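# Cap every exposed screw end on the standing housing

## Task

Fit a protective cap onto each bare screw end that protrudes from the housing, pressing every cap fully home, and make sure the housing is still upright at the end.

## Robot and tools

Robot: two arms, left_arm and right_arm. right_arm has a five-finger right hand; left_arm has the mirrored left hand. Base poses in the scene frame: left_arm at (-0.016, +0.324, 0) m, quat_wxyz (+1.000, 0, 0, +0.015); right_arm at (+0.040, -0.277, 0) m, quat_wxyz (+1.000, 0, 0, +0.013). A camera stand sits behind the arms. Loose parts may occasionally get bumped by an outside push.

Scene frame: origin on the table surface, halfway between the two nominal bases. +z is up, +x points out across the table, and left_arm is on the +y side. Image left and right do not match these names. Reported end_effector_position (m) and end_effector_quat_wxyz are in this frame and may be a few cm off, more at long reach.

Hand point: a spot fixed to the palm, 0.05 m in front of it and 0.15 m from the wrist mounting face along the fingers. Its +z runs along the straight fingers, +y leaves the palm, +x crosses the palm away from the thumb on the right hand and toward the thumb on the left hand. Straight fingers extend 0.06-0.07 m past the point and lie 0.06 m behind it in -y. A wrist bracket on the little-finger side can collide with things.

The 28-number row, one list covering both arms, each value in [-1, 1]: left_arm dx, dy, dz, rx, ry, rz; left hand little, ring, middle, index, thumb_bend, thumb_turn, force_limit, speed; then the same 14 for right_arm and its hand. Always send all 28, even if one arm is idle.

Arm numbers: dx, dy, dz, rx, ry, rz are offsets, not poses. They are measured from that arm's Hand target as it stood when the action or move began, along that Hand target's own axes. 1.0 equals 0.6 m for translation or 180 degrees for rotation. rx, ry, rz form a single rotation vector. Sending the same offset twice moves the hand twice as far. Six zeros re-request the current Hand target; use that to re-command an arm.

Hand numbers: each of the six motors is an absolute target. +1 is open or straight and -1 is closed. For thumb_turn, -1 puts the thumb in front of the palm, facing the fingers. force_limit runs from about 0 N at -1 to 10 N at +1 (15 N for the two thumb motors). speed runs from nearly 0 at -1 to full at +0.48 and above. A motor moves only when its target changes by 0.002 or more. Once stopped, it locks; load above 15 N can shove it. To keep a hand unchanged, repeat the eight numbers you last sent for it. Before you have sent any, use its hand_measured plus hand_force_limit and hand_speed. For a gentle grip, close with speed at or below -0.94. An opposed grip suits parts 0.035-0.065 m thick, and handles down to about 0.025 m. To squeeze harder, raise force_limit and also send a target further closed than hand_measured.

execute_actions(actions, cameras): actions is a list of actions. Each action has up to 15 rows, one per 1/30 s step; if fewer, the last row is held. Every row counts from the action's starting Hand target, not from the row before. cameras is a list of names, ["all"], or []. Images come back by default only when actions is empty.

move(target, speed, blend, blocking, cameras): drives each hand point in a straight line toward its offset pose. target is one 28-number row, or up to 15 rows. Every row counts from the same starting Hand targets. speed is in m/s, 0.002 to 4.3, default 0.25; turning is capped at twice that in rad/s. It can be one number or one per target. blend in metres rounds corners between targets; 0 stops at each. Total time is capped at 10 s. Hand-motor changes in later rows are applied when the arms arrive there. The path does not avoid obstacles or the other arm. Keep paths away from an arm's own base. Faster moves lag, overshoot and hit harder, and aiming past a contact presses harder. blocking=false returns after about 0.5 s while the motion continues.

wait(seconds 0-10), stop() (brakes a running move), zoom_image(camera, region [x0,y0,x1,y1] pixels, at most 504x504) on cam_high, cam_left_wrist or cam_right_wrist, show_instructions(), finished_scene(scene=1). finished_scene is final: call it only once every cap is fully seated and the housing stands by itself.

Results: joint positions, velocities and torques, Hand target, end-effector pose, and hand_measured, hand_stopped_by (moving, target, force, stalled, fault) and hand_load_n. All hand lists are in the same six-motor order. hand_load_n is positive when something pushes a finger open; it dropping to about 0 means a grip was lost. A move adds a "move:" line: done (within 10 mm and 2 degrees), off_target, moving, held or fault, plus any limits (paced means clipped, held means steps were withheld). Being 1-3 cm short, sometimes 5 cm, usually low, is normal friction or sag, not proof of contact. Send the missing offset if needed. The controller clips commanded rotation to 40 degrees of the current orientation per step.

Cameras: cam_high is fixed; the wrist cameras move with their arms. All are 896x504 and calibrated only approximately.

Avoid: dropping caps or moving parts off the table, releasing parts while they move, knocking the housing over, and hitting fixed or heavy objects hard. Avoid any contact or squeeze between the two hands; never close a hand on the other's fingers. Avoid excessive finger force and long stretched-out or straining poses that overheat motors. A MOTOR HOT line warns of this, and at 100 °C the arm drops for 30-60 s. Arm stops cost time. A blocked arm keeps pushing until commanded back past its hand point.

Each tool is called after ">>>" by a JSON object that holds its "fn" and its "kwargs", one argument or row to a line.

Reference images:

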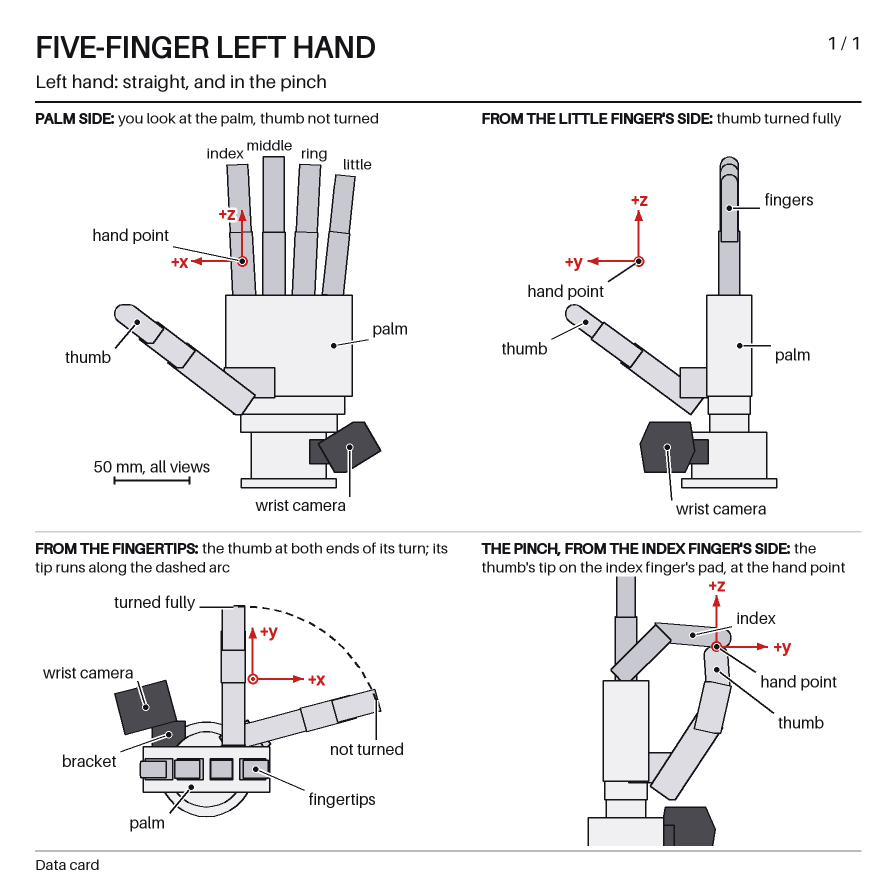

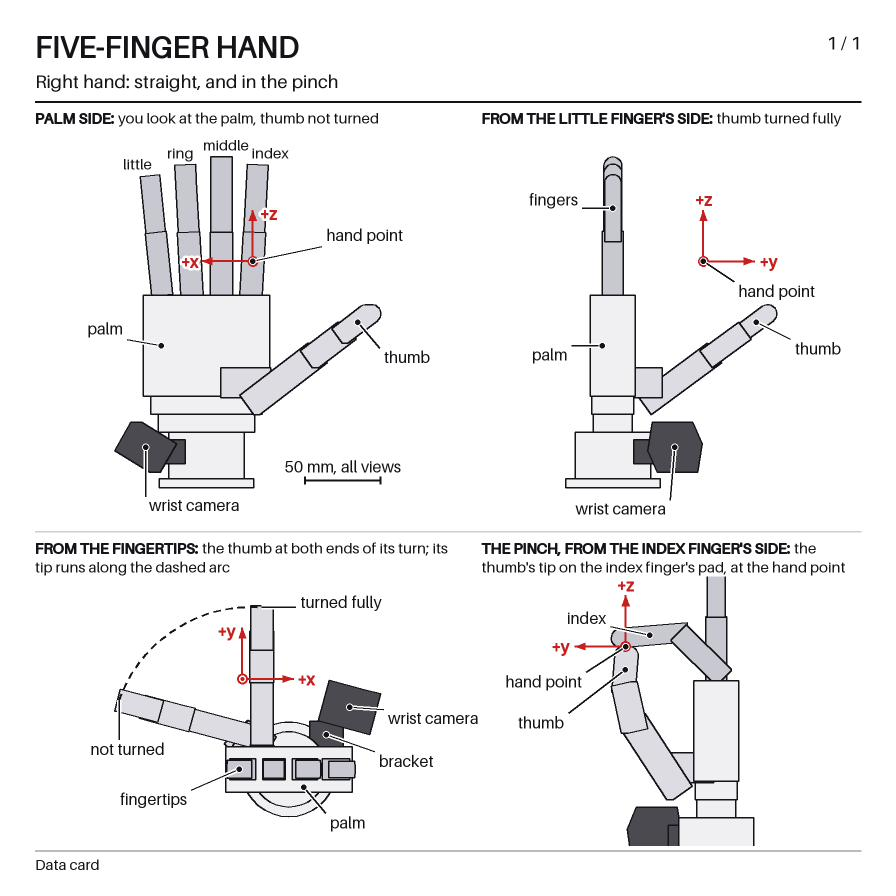

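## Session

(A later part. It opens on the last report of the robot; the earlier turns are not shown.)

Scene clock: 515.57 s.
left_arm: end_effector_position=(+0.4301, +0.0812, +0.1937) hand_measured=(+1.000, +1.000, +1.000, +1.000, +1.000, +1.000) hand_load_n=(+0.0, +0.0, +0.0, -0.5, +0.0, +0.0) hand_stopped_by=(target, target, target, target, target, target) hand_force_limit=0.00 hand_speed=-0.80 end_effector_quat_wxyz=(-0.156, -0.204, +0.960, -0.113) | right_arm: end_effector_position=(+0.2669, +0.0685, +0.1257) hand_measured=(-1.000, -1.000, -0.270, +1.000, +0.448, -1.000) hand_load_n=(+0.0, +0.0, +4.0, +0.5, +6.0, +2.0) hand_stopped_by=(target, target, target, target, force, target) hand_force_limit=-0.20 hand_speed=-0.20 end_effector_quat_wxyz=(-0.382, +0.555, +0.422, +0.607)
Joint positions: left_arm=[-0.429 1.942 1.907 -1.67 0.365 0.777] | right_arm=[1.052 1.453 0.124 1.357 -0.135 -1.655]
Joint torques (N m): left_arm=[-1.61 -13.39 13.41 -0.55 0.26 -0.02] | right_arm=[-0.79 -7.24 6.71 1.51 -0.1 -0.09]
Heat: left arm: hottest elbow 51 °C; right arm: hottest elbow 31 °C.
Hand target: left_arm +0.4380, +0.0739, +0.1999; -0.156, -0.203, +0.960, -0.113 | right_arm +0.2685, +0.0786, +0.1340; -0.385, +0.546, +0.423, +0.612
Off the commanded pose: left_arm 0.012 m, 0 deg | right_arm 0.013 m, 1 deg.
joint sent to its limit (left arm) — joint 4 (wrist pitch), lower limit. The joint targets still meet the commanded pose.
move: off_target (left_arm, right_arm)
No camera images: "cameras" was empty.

>>> {"fn": "execute_actions", "kwargs": {
  "actions": [],
  "cameras": ["cam_left_wrist","cam_right_wrist"]
}}

>>> {"fn": "zoom_image", "kwargs": {
  "camera": "cam_left_wrist",
  "region": [350, 220, 450, 320]
}}

Scene clock: 516.07 s.
left_arm: end_effector_position=(+0.4301, +0.0812, +0.1937) hand_measured=(+1.000, +1.000, +1.000, +1.000, +1.000, +1.000) hand_load_n=(+0.0, +0.0, +0.0, +0.0, -0.5, +0.0) hand_stopped_by=(target, target, target, target, target, target) hand_force_limit=0.00 hand_speed=-0.80 end_effector_quat_wxyz=(-0.156, -0.204, +0.960, -0.113) | right_arm: end_effector_position=(+0.2669, +0.0685, +0.1256) hand_measured=(-1.000, -1.000, -0.270, +1.000, +0.448, -1.000) hand_load_n=(+0.0, +0.0, +4.0, +0.0, +6.0, +2.0) hand_stopped_by=(target, target, target, target, force, target) hand_force_limit=-0.20 hand_speed=-0.20 end_effector_quat_wxyz=(-0.382, +0.555, +0.422, +0.607)
Joint positions: left_arm=[-0.429 1.942 1.907 -1.67 0.365 0.777] | right_arm=[1.052 1.453 0.124 1.357 -0.135 -1.655]
Joint velocities: within noise
Joint torques (N m): left_arm=[-1.61 -13.57 13.33 -0.5 0.22 -0.02] | right_arm=[-0.97 -7.36 6.67 1.5 -0.11 -0.1]
Motor temperatures (°C): left_arm=[29 31 51 25 24 25] | right_arm=[29 28 31 25 25 21]
Heat: left arm: hottest elbow 51 °C; right arm: hottest elbow 31 °C.
Hand target: left_arm +0.4380, +0.0739, +0.1999; -0.156, -0.203, +0.960, -0.113 | right_arm +0.2685, +0.0786, +0.1340; -0.385, +0.546, +0.423, +0.612
Off the commanded pose: left_arm 0.012 m, 0 deg | right_arm 0.013 m, 1 deg.
camera_calibration:
cam_left_wrist: T_world_to_cam=[[0.250543, -0.94868, 0.192962, -0.0694885], [-0.584796, 0.0105379, 0.811112, 0.0780404], [-0.771519, -0.316062, -0.552144, 0.580181], [0, 0, 0, 1]] pos_world=[0.510668, 0.116628, 0.270453]
cam_right_wrist: T_world_to_cam=[[0.863526, -0.339086, 0.373287, -0.254541], [0.081671, -0.636401, -0.767023, 0.105157], [0.497646, 0.692831, -0.521855, 0.000884685], [0, 0, 0, 1]] pos_world=[0.210774, -0.0200021, 0.176136]
Images, in order (width x height): cam_left_wrist 896x504, cam_right_wrist 896x504.

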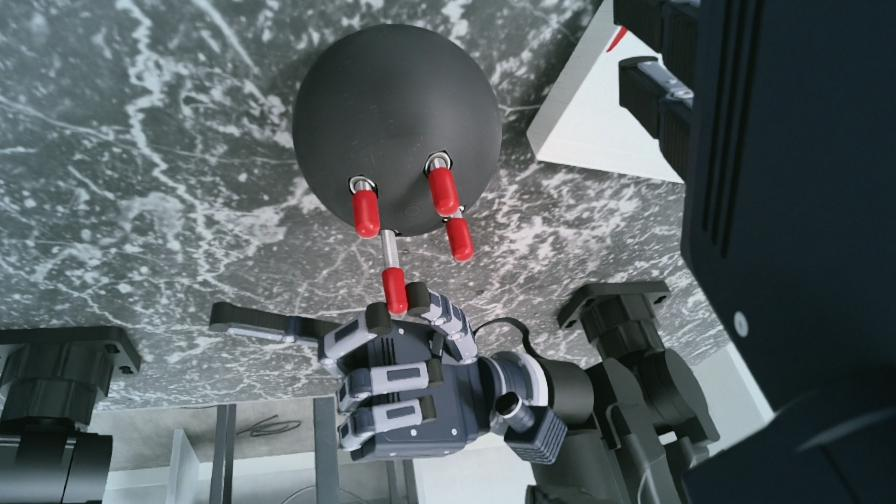

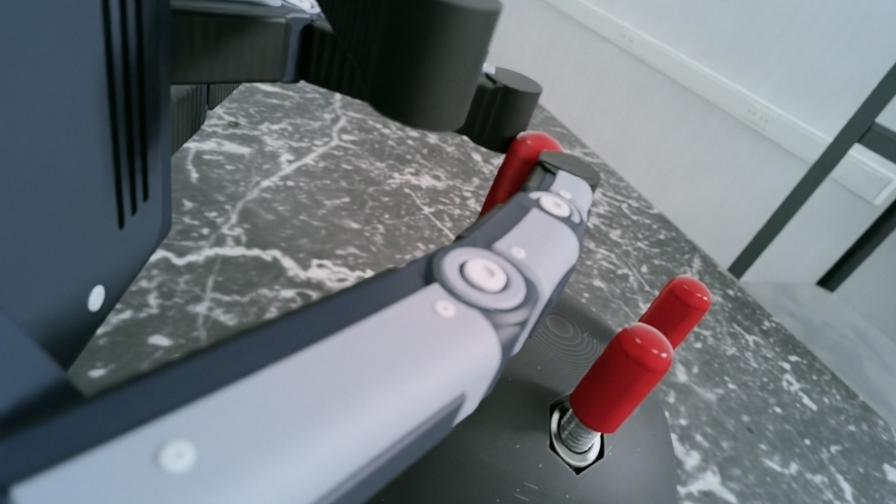

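Scaled by 5.040.

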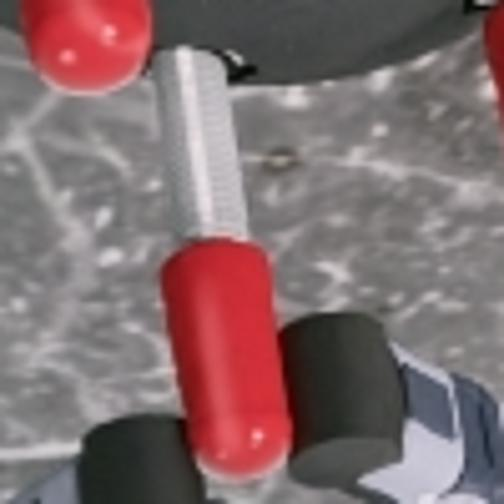

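>>> {"fn": "move", "kwargs": {
  "target": [0,0,0,0,0,0,1,1,1,1,1,1,0,-0.8,-0.0066,-0.0007,-0.0003,0,0,0,-1,-1,-0.27,1,0.35,-1,-0.2,-0.2],
  "speed": 0.05,
  "cameras": []
}}

Scene clock: 517.97 s.
left_arm: end_effector_position=(+0.4301, +0.0812, +0.1937) hand_measured=(+1.000, +1.000, +1.000, +1.000, +1.000, +1.000) hand_load_n=(+0.0, +0.0, -0.5, +0.0, +0.0, +0.0) hand_stopped_by=(target, target, target, target, target, target) hand_force_limit=0.00 hand_speed=-0.80 end_effector_quat_wxyz=(-0.156, -0.204, +0.960, -0.113) | right_arm: end_effector_position=(+0.2669, +0.0684, +0.1220) hand_measured=(-1.000, -1.000, -0.270, +1.000, +0.448, -1.000) hand_load_n=(+0.0, +0.0, +4.0, +0.0, +6.0, +1.5) hand_stopped_by=(target, target, target, target, force, target) hand_force_limit=-0.20 hand_speed=-0.20 end_effector_quat_wxyz=(-0.381, +0.558, +0.424, +0.604)
Joint positions: left_arm=[-0.429 1.942 1.907 -1.67 0.365 0.777] | right_arm=[1.052 1.462 0.124 1.357 -0.135 -1.655]
Joint torques (N m): left_arm=[-0.91 -13.27 13.26 -0.53 0.19 -0.01] | right_arm=[-0.85 -5.83 6.48 2.82 -0.09 -0.1]
Heat: left arm: hottest elbow 51 °C; right arm: hottest elbow 31 °C.
Hand target: left_arm +0.4380, +0.0739, +0.1999; -0.156, -0.203, +0.960, -0.113 | right_arm +0.2685, +0.0786, +0.1299; -0.385, +0.546, +0.423, +0.612
Off the commanded pose: left_arm 0.012 m, 0 deg | right_arm 0.013 m, 2 deg.
joint sent to its limit (left arm) — joint 4 (wrist pitch), lower limit. The joint targets still meet the commanded pose.
move: off_target (left_arm, right_arm)
No camera images: "cameras" was empty.

>>> {"fn": "execute_actions", "kwargs": {
  "actions": [],
  "cameras": ["all"]
}}

>>> {"fn": "zoom_image", "kwargs": {
  "camera": "cam_left_wrist",
  "region": [350, 220, 450, 320]
}}

Scene clock: 520.10 s.
left_arm: end_effector_position=(+0.4301, +0.0812, +0.1937) hand_measured=(+1.000, +1.000, +1.000, +1.000, +1.000, +1.000) hand_load_n=(+0.0, +0.0, +0.0, +0.0, +0.0, +0.0) hand_stopped_by=(target, target, target, target, target, target) hand_force_limit=0.00 hand_speed=-0.80 end_effector_quat_wxyz=(-0.156, -0.204, +0.960, -0.113) | right_arm: end_effector_position=(+0.2669, +0.0684, +0.1220) hand_measured=(-1.000, -1.000, -0.270, +1.000, +0.448, -1.000) hand_load_n=(+0.0, +0.0, +4.0, +0.0, +6.0, +1.5) hand_stopped_by=(target, target, target, target, force, target) hand_force_limit=-0.20 hand_speed=-0.20 end_effector_quat_wxyz=(-0.381, +0.558, +0.424, +0.604)
Joint positions: left_arm=[-0.429 1.942 1.907 -1.67 0.365 0.777] | right_arm=[1.052 1.462 0.124 1.357 -0.135 -1.655]
Joint velocities: within noise
Joint torques (N m): left_arm=[-1.08 -13.8 13.41 -0.69 0.2 0] | right_arm=[-0.91 -5.89 6.48 2.82 -0.1 -0.1]
Motor temperatures (°C): left_arm=[29 31 51 25 24 25] | right_arm=[29 28 31 25 25 21]
Heat: left arm: hottest elbow 51 °C; right arm: hottest elbow 31 °C.
Hand target: left_arm +0.4380, +0.0739, +0.1999; -0.156, -0.203, +0.960, -0.113 | right_arm +0.2685, +0.0786, +0.1299; -0.385, +0.546, +0.423, +0.612
Off the commanded pose: left_arm 0.012 m, 0 deg | right_arm 0.013 m, 2 deg.
camera_calibration:
cam_left_wrist: T_world_to_cam=[[0.250543, -0.94868, 0.192962, -0.0694885], [-0.584796, 0.0105379, 0.811112, 0.0780404], [-0.771519, -0.316062, -0.552144, 0.580181], [0, 0, 0, 1]] pos_world=[0.510668, 0.116628, 0.270453]
cam_right_wrist: T_world_to_cam=[[0.865154, -0.336054, 0.372258, -0.253752], [0.0783876, -0.642543, -0.762229, 0.103089], [0.495342, 0.688626, -0.529556, 0.000967204], [0, 0, 0, 1]] pos_world=[0.210975, -0.019701, 0.173551]

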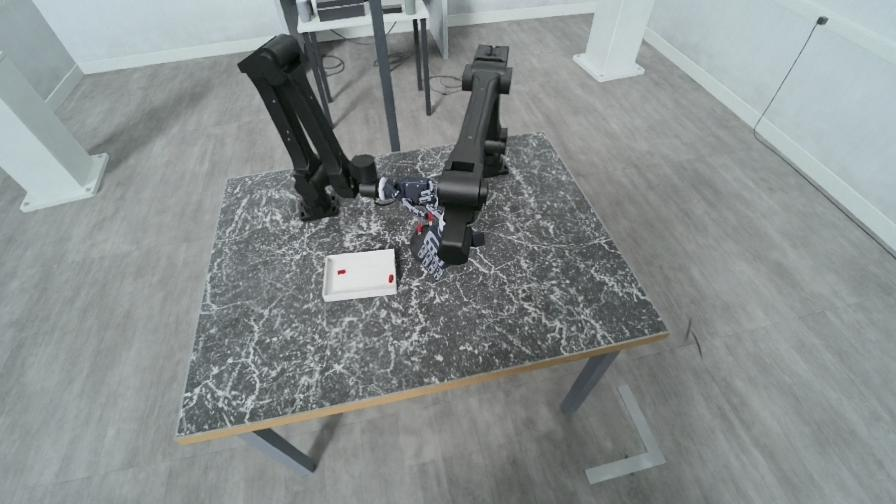

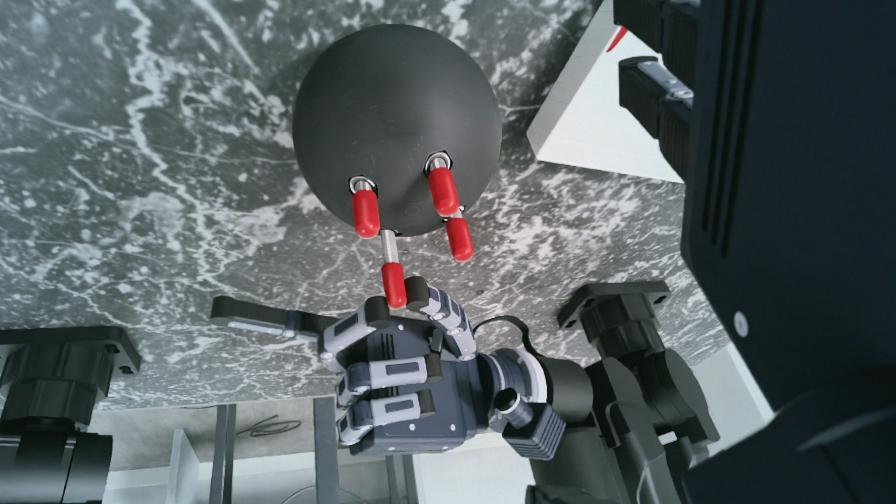

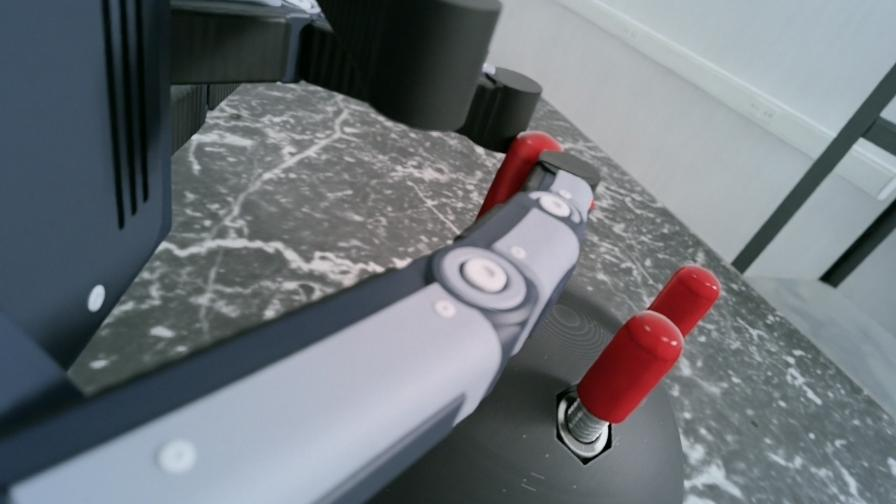

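Scaled by 5.040.

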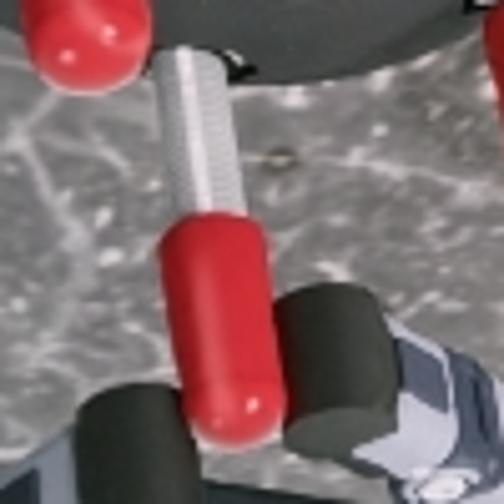

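>>> {"fn": "move", "kwargs": {
  "target": [0,0,0,0,0,0,1,1,1,1,1,1,0,-0.8,-0.0066,-0.0007,-0.0003,0,0,0,-1,-1,-0.27,1,0.35,-1,-0.2,-0.2],
  "speed": 0.03,
  "cameras": ["cam_left_wrist"]
}}

>>> {"fn": "zoom_image", "kwargs": {
  "camera": "cam_left_wrist",
  "region": [350, 220, 450, 320]
}}

Scene clock: 521.47 s.
left_arm: end_effector_position=(+0.4301, +0.0812, +0.1937) hand_measured=(+1.000, +1.000, +1.000, +1.000, +1.000, +1.000) hand_load_n=(+0.0, +0.0, +0.0, +0.0, +0.0, +0.0) hand_stopped_by=(target, target, target, target, target, target) hand_force_limit=0.00 hand_speed=-0.80 end_effector_quat_wxyz=(-0.156, -0.204, +0.960, -0.113) | right_arm: end_effector_position=(+0.2671, +0.0687, +0.1188) hand_measured=(-1.000, -1.000, -0.270, +1.000, +0.448, -1.000) hand_load_n=(+0.0, +0.0, +4.0, +0.0, +6.5, +1.0) hand_stopped_by=(target, target, target, target, force, target) hand_force_limit=-0.20 hand_speed=-0.20 end_effector_quat_wxyz=(-0.381, +0.558, +0.423, +0.604)
Joint positions: left_arm=[-0.429 1.942 1.907 -1.67 0.365 0.777] | right_arm=[1.052 1.493 0.124 1.388 -0.135 -1.655]
Joint torques (N m): left_arm=[-0.67 -13.57 13.34 -0.54 0.22 0] | right_arm=[-0.97 -5.71 6.12 2.84 -0.08 -0.09]
Heat: left arm: hottest elbow 51 °C; right arm: hottest elbow 31 °C.
Hand target: left_arm +0.4380, +0.0739, +0.1999; -0.156, -0.203, +0.960, -0.113 | right_arm +0.2684, +0.0786, +0.1260; -0.385, +0.546, +0.423, +0.612
Off the commanded pose: left_arm 0.012 m, 0 deg | right_arm 0.012 m, 2 deg.
joint sent to its limit (left arm) — joint 4 (wrist pitch), lower limit. The joint targets still meet the commanded pose.
move: off_target (left_arm, right_arm)
camera_calibration:
cam_left_wrist: T_world_to_cam=[[0.250543, -0.94868, 0.192962, -0.0694885], [-0.584796, 0.0105379, 0.811112, 0.0780404], [-0.771519, -0.316062, -0.552144, 0.580181], [0, 0, 0, 1]] pos_world=[0.510668, 0.116628, 0.270453]
Images, in order (width x height): cam_left_wrist 896x504.

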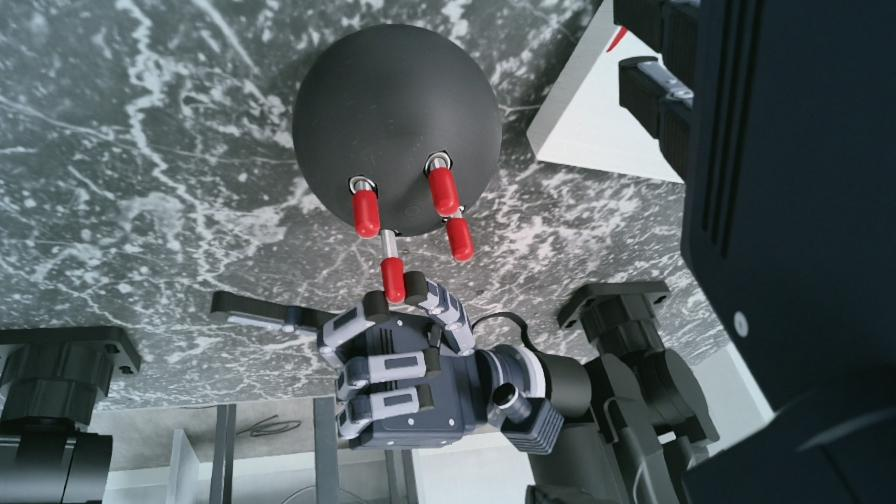

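Scaled by 5.040.

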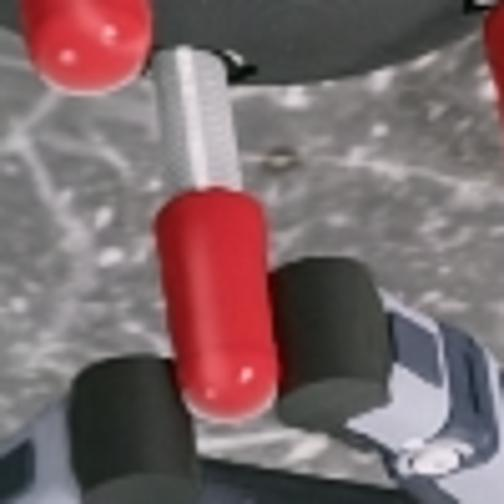

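>>> {"fn": "move", "kwargs": {
  "target": [0,0,0,0,0,0,1,1,1,1,1,1,0,-0.8,-0.0083,-0.0007,-0.0003,0,0,0,-1,-1,-0.27,1,0.35,-1,-0.2,-0.2],
  "speed": 0.03,
  "cameras": ["cam_left_wrist"]
}}

>>> {"fn": "zoom_image", "kwargs": {
  "camera": "cam_left_wrist",
  "region": [350, 220, 450, 320]
}}

Scene clock: 522.87 s.
left_arm: end_effector_position=(+0.4301, +0.0812, +0.1937) hand_measured=(+1.000, +1.000, +1.000, +1.000, +1.000, +1.000) hand_load_n=(+0.0, +0.0, +0.0, +0.0, +0.0, +0.0) hand_stopped_by=(target, target, target, target, target, target) hand_force_limit=0.00 hand_speed=-0.80 end_effector_quat_wxyz=(-0.156, -0.204, +0.960, -0.113) | right_arm: end_effector_position=(+0.2672, +0.0690, +0.1155) hand_measured=(-1.000, -1.000, -0.270, +1.000, +0.448, -1.000) hand_load_n=(+0.0, +0.0, +4.0, +0.0, +6.5, +1.0) hand_stopped_by=(target, target, target, target, force, target) hand_force_limit=-0.20 hand_speed=-0.20 end_effector_quat_wxyz=(-0.381, +0.556, +0.423, +0.605)
Joint positions: left_arm=[-0.429 1.942 1.907 -1.67 0.365 0.777] | right_arm=[1.052 1.532 0.124 1.431 -0.135 -1.655]
Joint torques (N m): left_arm=[-1.73 -13.51 13.35 -0.34 0.23 -0.04] | right_arm=[-1.03 -6.24 5.75 2.74 -0.1 -0.1]
Heat: left arm: hottest elbow 51 °C; right arm: hottest elbow 31 °C.
Hand target: left_arm +0.4380, +0.0739, +0.1999; -0.156, -0.203, +0.960, -0.113 | right_arm +0.2685, +0.0786, +0.1210; -0.385, +0.546, +0.423, +0.612
Off the commanded pose: left_arm 0.012 m, 0 deg | right_arm 0.011 m, 1 deg.
joint sent to its limit (left arm) — joint 4 (wrist pitch), lower limit. The joint targets still meet the commanded pose.
move: off_target (left_arm, right_arm)
camera_calibration:
cam_left_wrist: T_world_to_cam=[[0.250543, -0.94868, 0.192962, -0.0694885], [-0.584796, 0.0105379, 0.811112, 0.0780404], [-0.771519, -0.316062, -0.552144, 0.580181], [0, 0, 0, 1]] pos_world=[0.510668, 0.116628, 0.270453]
Images, in order (width x height): cam_left_wrist 896x504.

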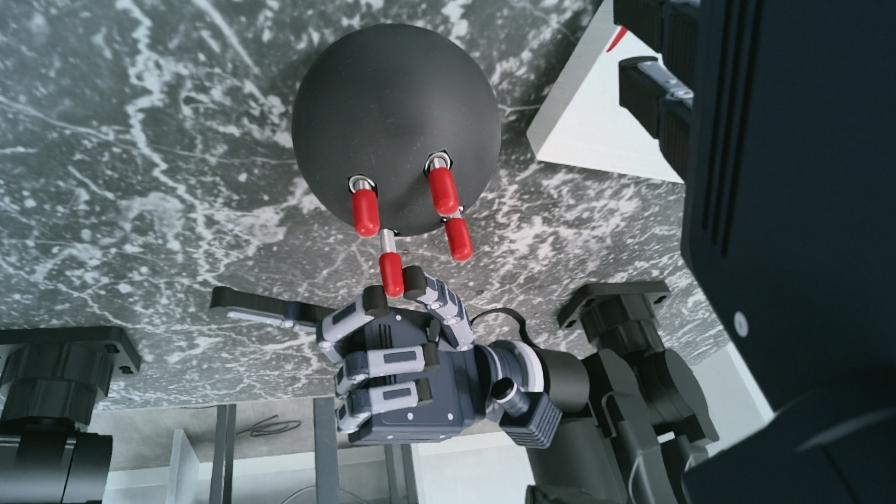

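Scaled by 5.040.

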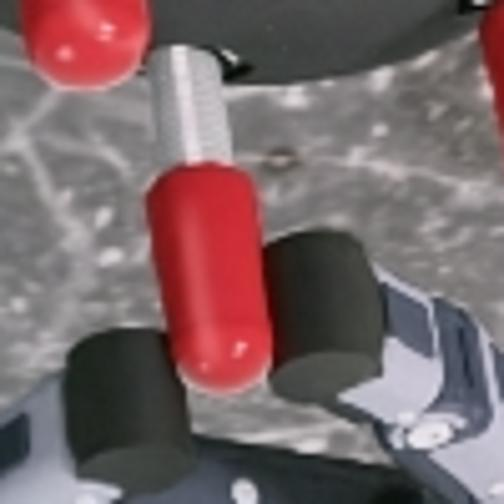

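>>> {"fn": "move", "kwargs": {
  "target": [0,0,0,0,0,0,1,1,1,1,1,1,0,-0.8,-0.0083,-0.0009,-0.0016,0,0,0,-1,-1,-0.27,1,0.35,-1,-0.2,-0.2],
  "speed": 0.03,
  "cameras": ["cam_left_wrist"]
}}

>>> {"fn": "zoom_image", "kwargs": {
  "camera": "cam_left_wrist",
  "region": [350, 220, 450, 320]
}}

Scene clock: 525.03 s.
left_arm: end_effector_position=(+0.4301, +0.0812, +0.1937) hand_measured=(+1.000, +1.000, +1.000, +1.000, +1.000, +1.000) hand_load_n=(+0.0, +0.0, +0.0, +0.5, +0.0, +0.0) hand_stopped_by=(target, target, target, target, target, target) hand_force_limit=0.00 hand_speed=-0.80 end_effector_quat_wxyz=(-0.156, -0.204, +0.960, -0.113) | right_arm: end_effector_position=(+0.2673, +0.0692, +0.1128) hand_measured=(-1.000, -1.000, -0.270, +1.000, +0.448, -1.000) hand_load_n=(+0.0, +0.0, +4.0, +0.0, +7.0, +1.0) hand_stopped_by=(target, target, target, target, force, target) hand_force_limit=-0.20 hand_speed=-0.20 end_effector_quat_wxyz=(-0.382, +0.554, +0.422, +0.608)
Joint positions: left_arm=[-0.429 1.942 1.907 -1.67 0.365 0.777] | right_arm=[1.052 1.57 0.124 1.476 -0.135 -1.656]
Joint torques (N m): left_arm=[-0.97 -13.04 13.16 -0.59 0.25 0.05] | right_arm=[-0.97 -6.01 5.16 2.7 -0.1 -0.07]
Heat: left arm: hottest elbow 51 °C; right arm: hottest elbow 31 °C.
Hand target: left_arm +0.4380, +0.0739, +0.1999; -0.156, -0.203, +0.960, -0.113 | right_arm +0.2682, +0.0779, +0.1160; -0.385, +0.546, +0.423, +0.612
Off the commanded pose: left_arm 0.012 m, 0 deg | right_arm 0.009 m, 1 deg.
joint sent to its limit (left arm) — joint 4 (wrist pitch), lower limit. The joint targets still meet the commanded pose.
move: off_target (left_arm)
camera_calibration:
cam_left_wrist: T_world_to_cam=[[0.250543, -0.94868, 0.192962, -0.0694885], [-0.584796, 0.0105379, 0.811112, 0.0780404], [-0.771519, -0.316062, -0.552144, 0.580181], [0, 0, 0, 1]] pos_world=[0.510668, 0.116628, 0.270453]
Images, in order (width x height): cam_left_wrist 896x504.

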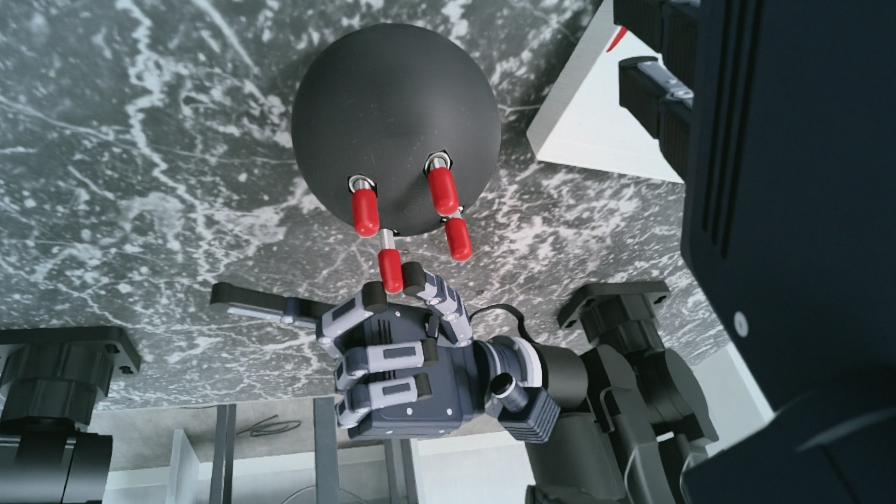

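Scaled by 5.040.

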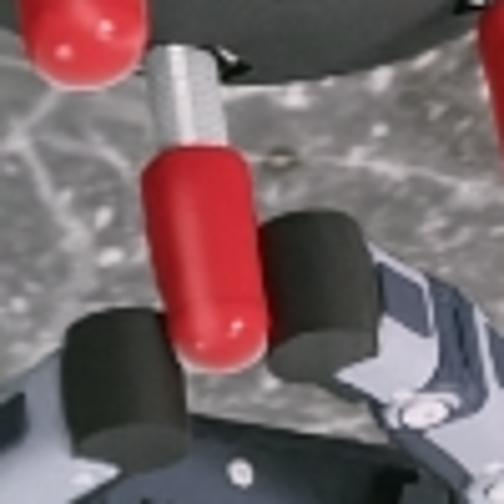

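>>> {"fn": "move", "kwargs": {
  "target": [0,0,0,0,0,0,1,1,1,1,1,1,0,-0.8,-0.0083,-0.0009,-0.0016,0,0,0,-1,-1,-0.27,1,0.35,-1,-0.2,-0.2],
  "speed": 0.03,
  "cameras": ["cam_left_wrist"]
}}

>>> {"fn": "move", "kwargs": {
  "target": [0,0,0,0,0,0,1,1,1,1,1,1,0,-0.8,-0.0083,-0.0007,-0.0003,0,0,0,-1,-1,-0.27,1,0.35,-1,-0.2,-0.2],
  "speed": 0.03,
  "cameras": ["cam_left_wrist"]
}}

>>> {"fn": "zoom_image", "kwargs": {
  "camera": "cam_left_wrist",
  "region": [350, 220, 450, 320]
}}

Scene clock: 526.43 s.
left_arm: end_effector_position=(+0.4301, +0.0812, +0.1937) hand_measured=(+1.000, +1.000, +1.000, +1.000, +1.000, +1.000) hand_load_n=(+0.0, +0.0, +0.0, +0.0, -0.5, +0.0) hand_stopped_by=(target, target, target, target, target, target) hand_force_limit=0.00 hand_speed=-0.80 end_effector_quat_wxyz=(-0.156, -0.204, +0.960, -0.113) | right_arm: end_effector_position=(+0.2674, +0.0692, +0.1100) hand_measured=(-1.000, -1.000, -0.270, +1.000, +0.448, -1.000) hand_load_n=(+0.0, +0.0, +4.5, +0.0, +7.5, +1.0) hand_stopped_by=(target, target, target, target, force, target) hand_force_limit=-0.20 hand_speed=-0.20 end_effector_quat_wxyz=(-0.382, +0.552, +0.422, +0.610)
Joint positions: left_arm=[-0.429 1.942 1.907 -1.67 0.365 0.777] | right_arm=[1.052 1.609 0.124 1.521 -0.135 -1.659]
Joint torques (N m): left_arm=[-2.26 -12.57 13.35 -0.44 0.24 0] | right_arm=[-0.91 -6.48 4.83 2.52 -0.1 -0.05]
Heat: left arm: hottest elbow 51 °C; right arm: hottest elbow 31 °C.
Hand target: left_arm +0.4380, +0.0739, +0.1999; -0.156, -0.203, +0.960, -0.113 | right_arm +0.2679, +0.0772, +0.1108; -0.385, +0.546, +0.423, +0.612
Off the commanded pose: left_arm 0.012 m, 0 deg | right_arm 0.008 m, 1 deg.
joint sent to its limit (left arm) — joint 4 (wrist pitch), lower limit. The joint targets still meet the commanded pose.
move: off_target (left_arm)
camera_calibration:
cam_left_wrist: T_world_to_cam=[[0.250543, -0.94868, 0.192962, -0.0694885], [-0.584796, 0.0105379, 0.811112, 0.0780404], [-0.771519, -0.316062, -0.552144, 0.580181], [0, 0, 0, 1]] pos_world=[0.510668, 0.116628, 0.270453]
Images, in order (width x height): cam_left_wrist 896x504.

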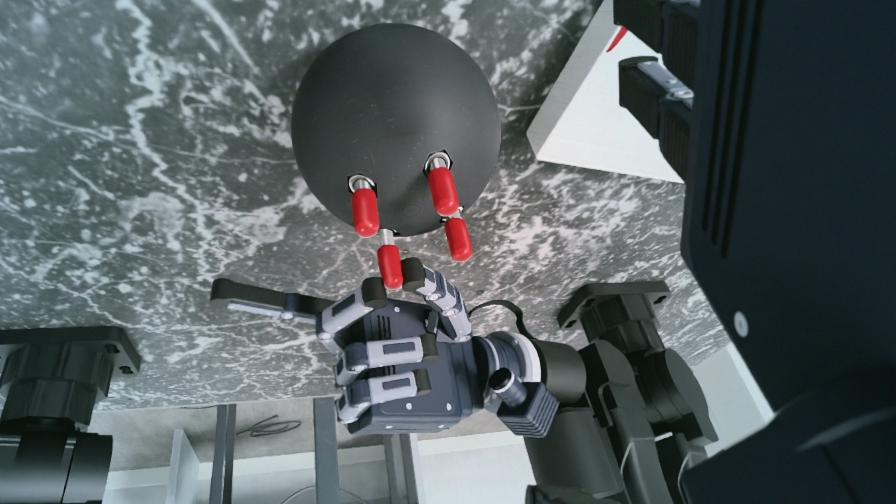

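Scene clock: 527.23 s.
left_arm: end_effector_position=(+0.4301, +0.0812, +0.1937) hand_measured=(+1.000, +1.000, +1.000, +1.000, +1.000, +1.000) hand_load_n=(+0.0, +0.0, +0.0, +0.0, +0.0, +0.0) hand_stopped_by=(target, target, target, target, target, target) hand_force_limit=0.00 hand_speed=-0.80 end_effector_quat_wxyz=(-0.156, -0.204, +0.960, -0.113) | right_arm: end_effector_position=(+0.2680, +0.0702, +0.1080) hand_measured=(-1.000, -1.000, -0.270, +1.000, +0.448, -1.000) hand_load_n=(+0.0, +0.0, +4.5, +0.0, +7.0, +0.5) hand_stopped_by=(target, target, target, target, force, target) hand_force_limit=-0.20 hand_speed=-0.20 end_effector_quat_wxyz=(-0.382, +0.550, +0.421, +0.612)
Joint positions: left_arm=[-0.429 1.942 1.907 -1.67 0.365 0.777] | right_arm=[1.052 1.642 0.128 1.555 -0.135 -1.662]
Joint torques (N m): left_arm=[-2.9 -13.27 13.31 -0.39 0.28 -0.03] | right_arm=[-1.03 -6.12 4.38 2.35 -0.13 -0.02]
Heat: left arm: hottest elbow 51 °C; right arm: hottest elbow 31 °C.
Hand target: left_arm +0.4380, +0.0739, +0.1999; -0.156, -0.203, +0.960, -0.113 | right_arm +0.2680, +0.0773, +0.1058; -0.385, +0.546, +0.423, +0.612
Off the commanded pose: left_arm 0.012 m, 0 deg | right_arm 0.007 m, 1 deg.
joint sent to its limit (left arm) — joint 4 (wrist pitch), lower limit. The joint targets still meet the commanded pose.
joint sent to its limit (right arm) — joint 4 (wrist pitch), upper limit. The joint targets still meet the commanded pose.
move: off_target (left_arm)
camera_calibration:
cam_left_wrist: T_world_to_cam=[[0.250543, -0.94868, 0.192962, -0.0694885], [-0.584796, 0.0105379, 0.811112, 0.0780404], [-0.771519, -0.316062, -0.552144, 0.580181], [0, 0, 0, 1]] pos_world=[0.510668, 0.116628, 0.270453]
Images, in order (width x height): cam_left_wrist 896x504.

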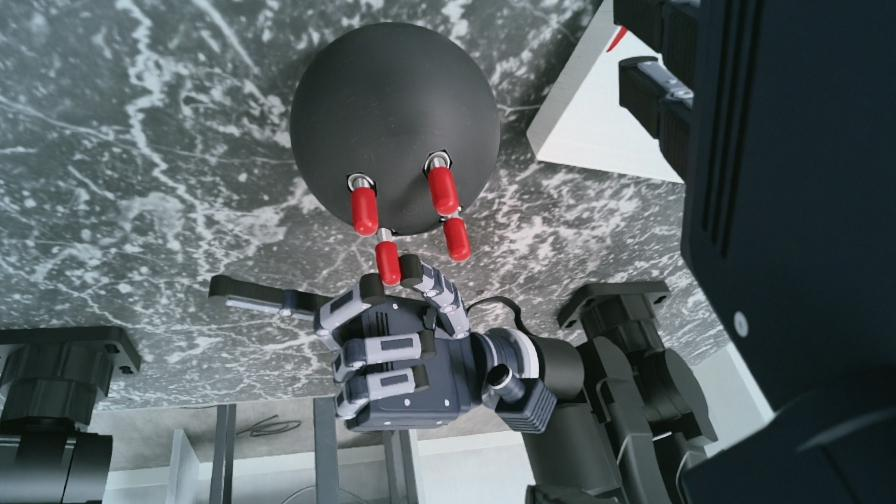

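Scaled by 5.040.

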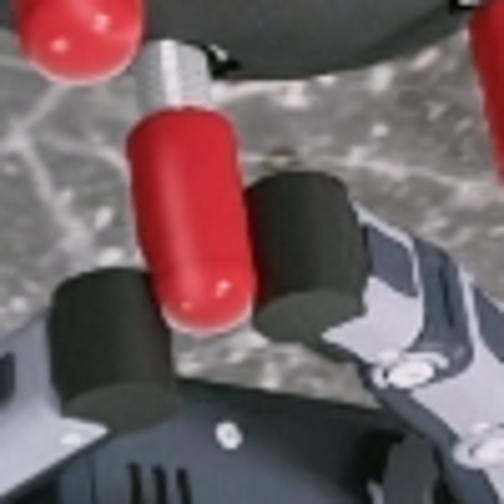

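>>> {"fn": "move", "kwargs": {
  "target": [0,0,0,0,0,0,1,1,1,1,1,1,0,-0.8,-0.0066,-0.0007,-0.0003,0,0,0,-1,-1,-0.27,1,0.35,-1,-0.2,-0.2],
  "speed": 0.03,
  "cameras": ["cam_left_wrist"]
}}

>>> {"fn": "zoom_image", "kwargs": {
  "camera": "cam_left_wrist",
  "region": [350, 220, 450, 320]
}}

Scene clock: 530.33 s.
left_arm: end_effector_position=(+0.4301, +0.0812, +0.1937) hand_measured=(+1.000, +1.000, +1.000, +1.000, +1.000, +1.000) hand_load_n=(+0.0, +0.0, +0.0, +0.0, +0.0, +0.0) hand_stopped_by=(target, target, target, target, target, target) hand_force_limit=0.00 hand_speed=-0.80 end_effector_quat_wxyz=(-0.156, -0.204, +0.960, -0.113) | right_arm: end_effector_position=(+0.2684, +0.0707, +0.1064) hand_measured=(-1.000, -1.000, -0.270, +1.000, +0.448, -1.000) hand_load_n=(+0.0, +0.0, +5.5, +0.0, +8.0, +0.5) hand_stopped_by=(target, target, target, target, force, target) hand_force_limit=-0.20 hand_speed=-0.20 end_effector_quat_wxyz=(-0.380, +0.550, +0.423, +0.611)
Joint positions: left_arm=[-0.429 1.942 1.907 -1.67 0.365 0.777] | right_arm=[1.052 1.649 0.13 1.557 -0.135 -1.665]
Joint torques (N m): left_arm=[-1.61 -13.51 13.44 -0.43 0.17 -0.01] | right_arm=[-0.5 -6.12 4.19 2.29 -0.09 0.01]
Heat: left arm: hottest elbow 52 °C; right arm: hottest elbow 31 °C.
Hand target: left_arm +0.4380, +0.0739, +0.1999; -0.156, -0.203, +0.960, -0.113 | right_arm +0.2680, +0.0773, +0.1018; -0.385, +0.546, +0.423, +0.612
Off the commanded pose: left_arm 0.012 m, 0 deg | right_arm 0.008 m, 1 deg.
joint sent to its limit (left arm) — joint 4 (wrist pitch), lower limit. The joint targets still meet the commanded pose.
joint sent to its limit (right arm) — joint 4 (wrist pitch), upper limit. The joint targets still meet the commanded pose.
move: off_target (left_arm)
camera_calibration:
cam_left_wrist: T_world_to_cam=[[0.250543, -0.94868, 0.192962, -0.0694885], [-0.584796, 0.0105379, 0.811112, 0.0780404], [-0.771519, -0.316062, -0.552144, 0.580181], [0, 0, 0, 1]] pos_world=[0.510668, 0.116628, 0.270453]
Images, in order (width x height): cam_left_wrist 896x504.

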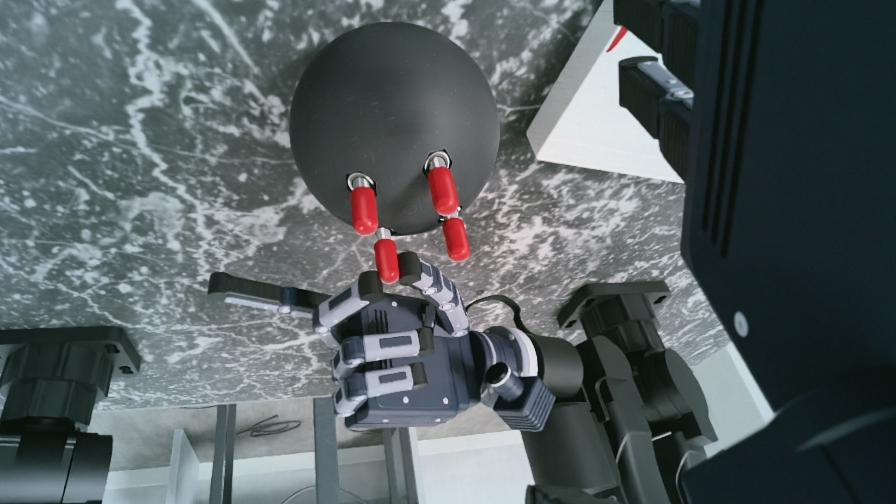

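Scaled by 5.040.

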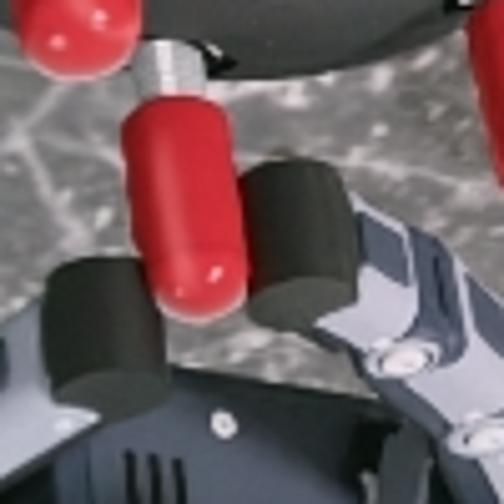

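>>> {"fn": "move", "kwargs": {
  "target": [0,0,0,0,0,0,1,1,1,1,1,1,0,-0.8,-0.0066,-0.0007,-0.0003,0,0,0,-1,-1,-0.27,1,0.35,-1,-0.2,-0.2],
  "speed": 0.03,
  "cameras": ["cam_left_wrist"]
}}

>>> {"fn": "zoom_image", "kwargs": {
  "camera": "cam_left_wrist",
  "region": [350, 220, 450, 320]
}}

Scene clock: 531.33 s.
left_arm: end_effector_position=(+0.4301, +0.0812, +0.1937) hand_measured=(+1.000, +1.000, +1.000, +1.000, +1.000, +1.000) hand_load_n=(+0.0, +0.0, +0.0, +0.0, +0.0, -0.5) hand_stopped_by=(target, target, target, target, target, target) hand_force_limit=0.00 hand_speed=-0.80 end_effector_quat_wxyz=(-0.156, -0.204, +0.960, -0.113) | right_arm: end_effector_position=(+0.2687, +0.0712, +0.1055) hand_measured=(-1.000, -1.000, -0.270, +1.000, +0.448, -1.000) hand_load_n=(+0.0, +0.0, +5.5, +0.0, +8.5, +0.0) hand_stopped_by=(target, target, target, target, force, target) hand_force_limit=-0.20 hand_speed=-0.20 end_effector_quat_wxyz=(-0.379, +0.550, +0.424, +0.612)
Joint positions: left_arm=[-0.429 1.942 1.907 -1.67 0.365 0.777] | right_arm=[1.052 1.657 0.132 1.562 -0.135 -1.668]
Joint torques (N m): left_arm=[-1.44 -13.68 13.19 -0.65 0.25 0.02] | right_arm=[-0.97 -6.01 4.07 2.04 -0.07 0.08]
Heat: left arm: hottest elbow 52 °C; right arm: hottest elbow 31 °C.
Hand target: left_arm +0.4380, +0.0739, +0.1999; -0.156, -0.203, +0.960, -0.113 | right_arm +0.2679, +0.0773, +0.0979; -0.385, +0.546, +0.423, +0.612
Off the commanded pose: left_arm 0.012 m, 0 deg | right_arm 0.010 m, 1 deg.
joint sent to its limit (left arm) — joint 4 (wrist pitch), lower limit. The joint targets still meet the commanded pose.
joint sent to its limit (right arm) — joint 4 (wrist pitch), upper limit. The joint targets still meet the commanded pose.
move: off_target (left_arm)
camera_calibration:
cam_left_wrist: T_world_to_cam=[[0.250543, -0.94868, 0.192962, -0.0694885], [-0.584796, 0.0105379, 0.811112, 0.0780404], [-0.771519, -0.316062, -0.552144, 0.580181], [0, 0, 0, 1]] pos_world=[0.510668, 0.116628, 0.270453]
Images, in order (width x height): cam_left_wrist 896x504.

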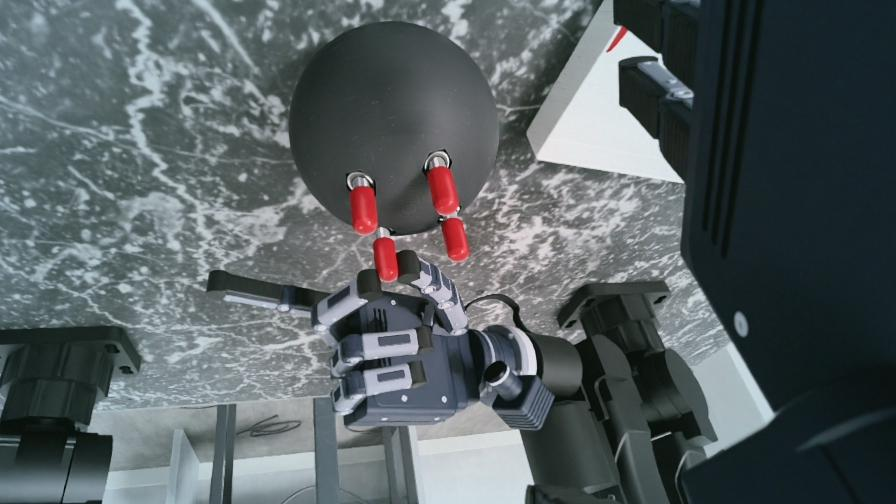

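Scaled by 5.040.

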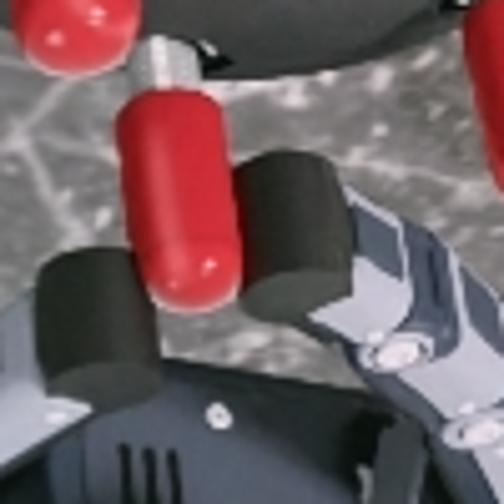

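>>> {"fn": "move", "kwargs": {
  "target": [0,0,0,0,0,0,1,1,1,1,1,1,0,-0.8,-0.0062,-0.0015,-0.0077,0,0,0,-1,-1,-0.27,1,0.35,-1,-0.2,-0.2],
  "speed": 0.03,
  "cameras": ["cam_left_wrist"]
}}

>>> {"fn": "zoom_image", "kwargs": {
  "camera": "cam_left_wrist",
  "region": [350, 220, 450, 320]
}}

Scene clock: 533.37 s.
left_arm: end_effector_position=(+0.4301, +0.0812, +0.1937) hand_measured=(+1.000, +1.000, +1.000, +1.000, +1.000, +1.000) hand_load_n=(+0.0, +0.0, +0.0, +0.0, +0.0, +0.0) hand_stopped_by=(target, target, target, target, target, target) hand_force_limit=0.00 hand_speed=-0.80 end_effector_quat_wxyz=(-0.156, -0.204, +0.960, -0.113) | right_arm: end_effector_position=(+0.2688, +0.0712, +0.1055) hand_measured=(-1.000, -1.000, -0.270, +1.000, +0.448, -1.000) hand_load_n=(+0.0, +0.0, +5.5, +0.0, +8.5, +0.0) hand_stopped_by=(target, target, target, target, force, target) hand_force_limit=-0.20 hand_speed=-0.20 end_effector_quat_wxyz=(-0.379, +0.549, +0.425, +0.612)
Joint positions: left_arm=[-0.429 1.942 1.907 -1.67 0.365 0.777] | right_arm=[1.052 1.657 0.132 1.562 -0.135 -1.67]
Joint torques (N m): left_arm=[-0.38 -13.86 13.2 -0.51 0.27 0.01] | right_arm=[-0.97 -6.12 3.04 2.09 -0.09 0.11]
Heat: left arm: hottest elbow 52 °C; right arm: hottest elbow 31 °C.
Hand target: left_arm +0.4380, +0.0739, +0.1999; -0.156, -0.203, +0.960, -0.113 | right_arm +0.2659, +0.0733, +0.0939; -0.385, +0.546, +0.423, +0.612
Off the commanded pose: left_arm 0.012 m, 0 deg | right_arm 0.012 m, 1 deg.
joint sent to its limit (left arm) — joint 4 (wrist pitch), lower limit. The joint targets still meet the commanded pose.
joint sent to its limit (right arm) — joint 4 (wrist pitch), upper limit. The joint targets still meet the commanded pose.
move: off_target (left_arm, right_arm)
camera_calibration:
cam_left_wrist: T_world_to_cam=[[0.250543, -0.94868, 0.192962, -0.0694885], [-0.584796, 0.0105379, 0.811112, 0.0780404], [-0.771519, -0.316062, -0.552144, 0.580181], [0, 0, 0, 1]] pos_world=[0.510668, 0.116628, 0.270453]
Images, in order (width x height): cam_left_wrist 896x504.

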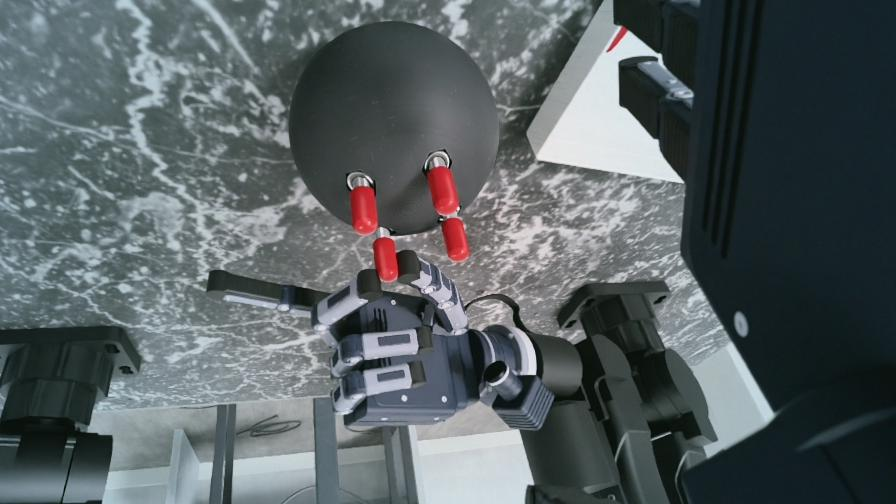

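Scaled by 5.040.

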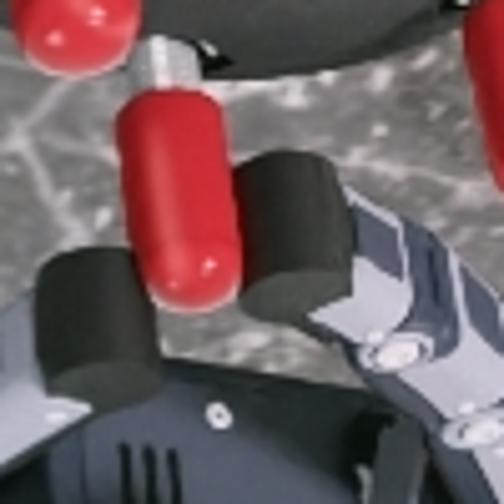

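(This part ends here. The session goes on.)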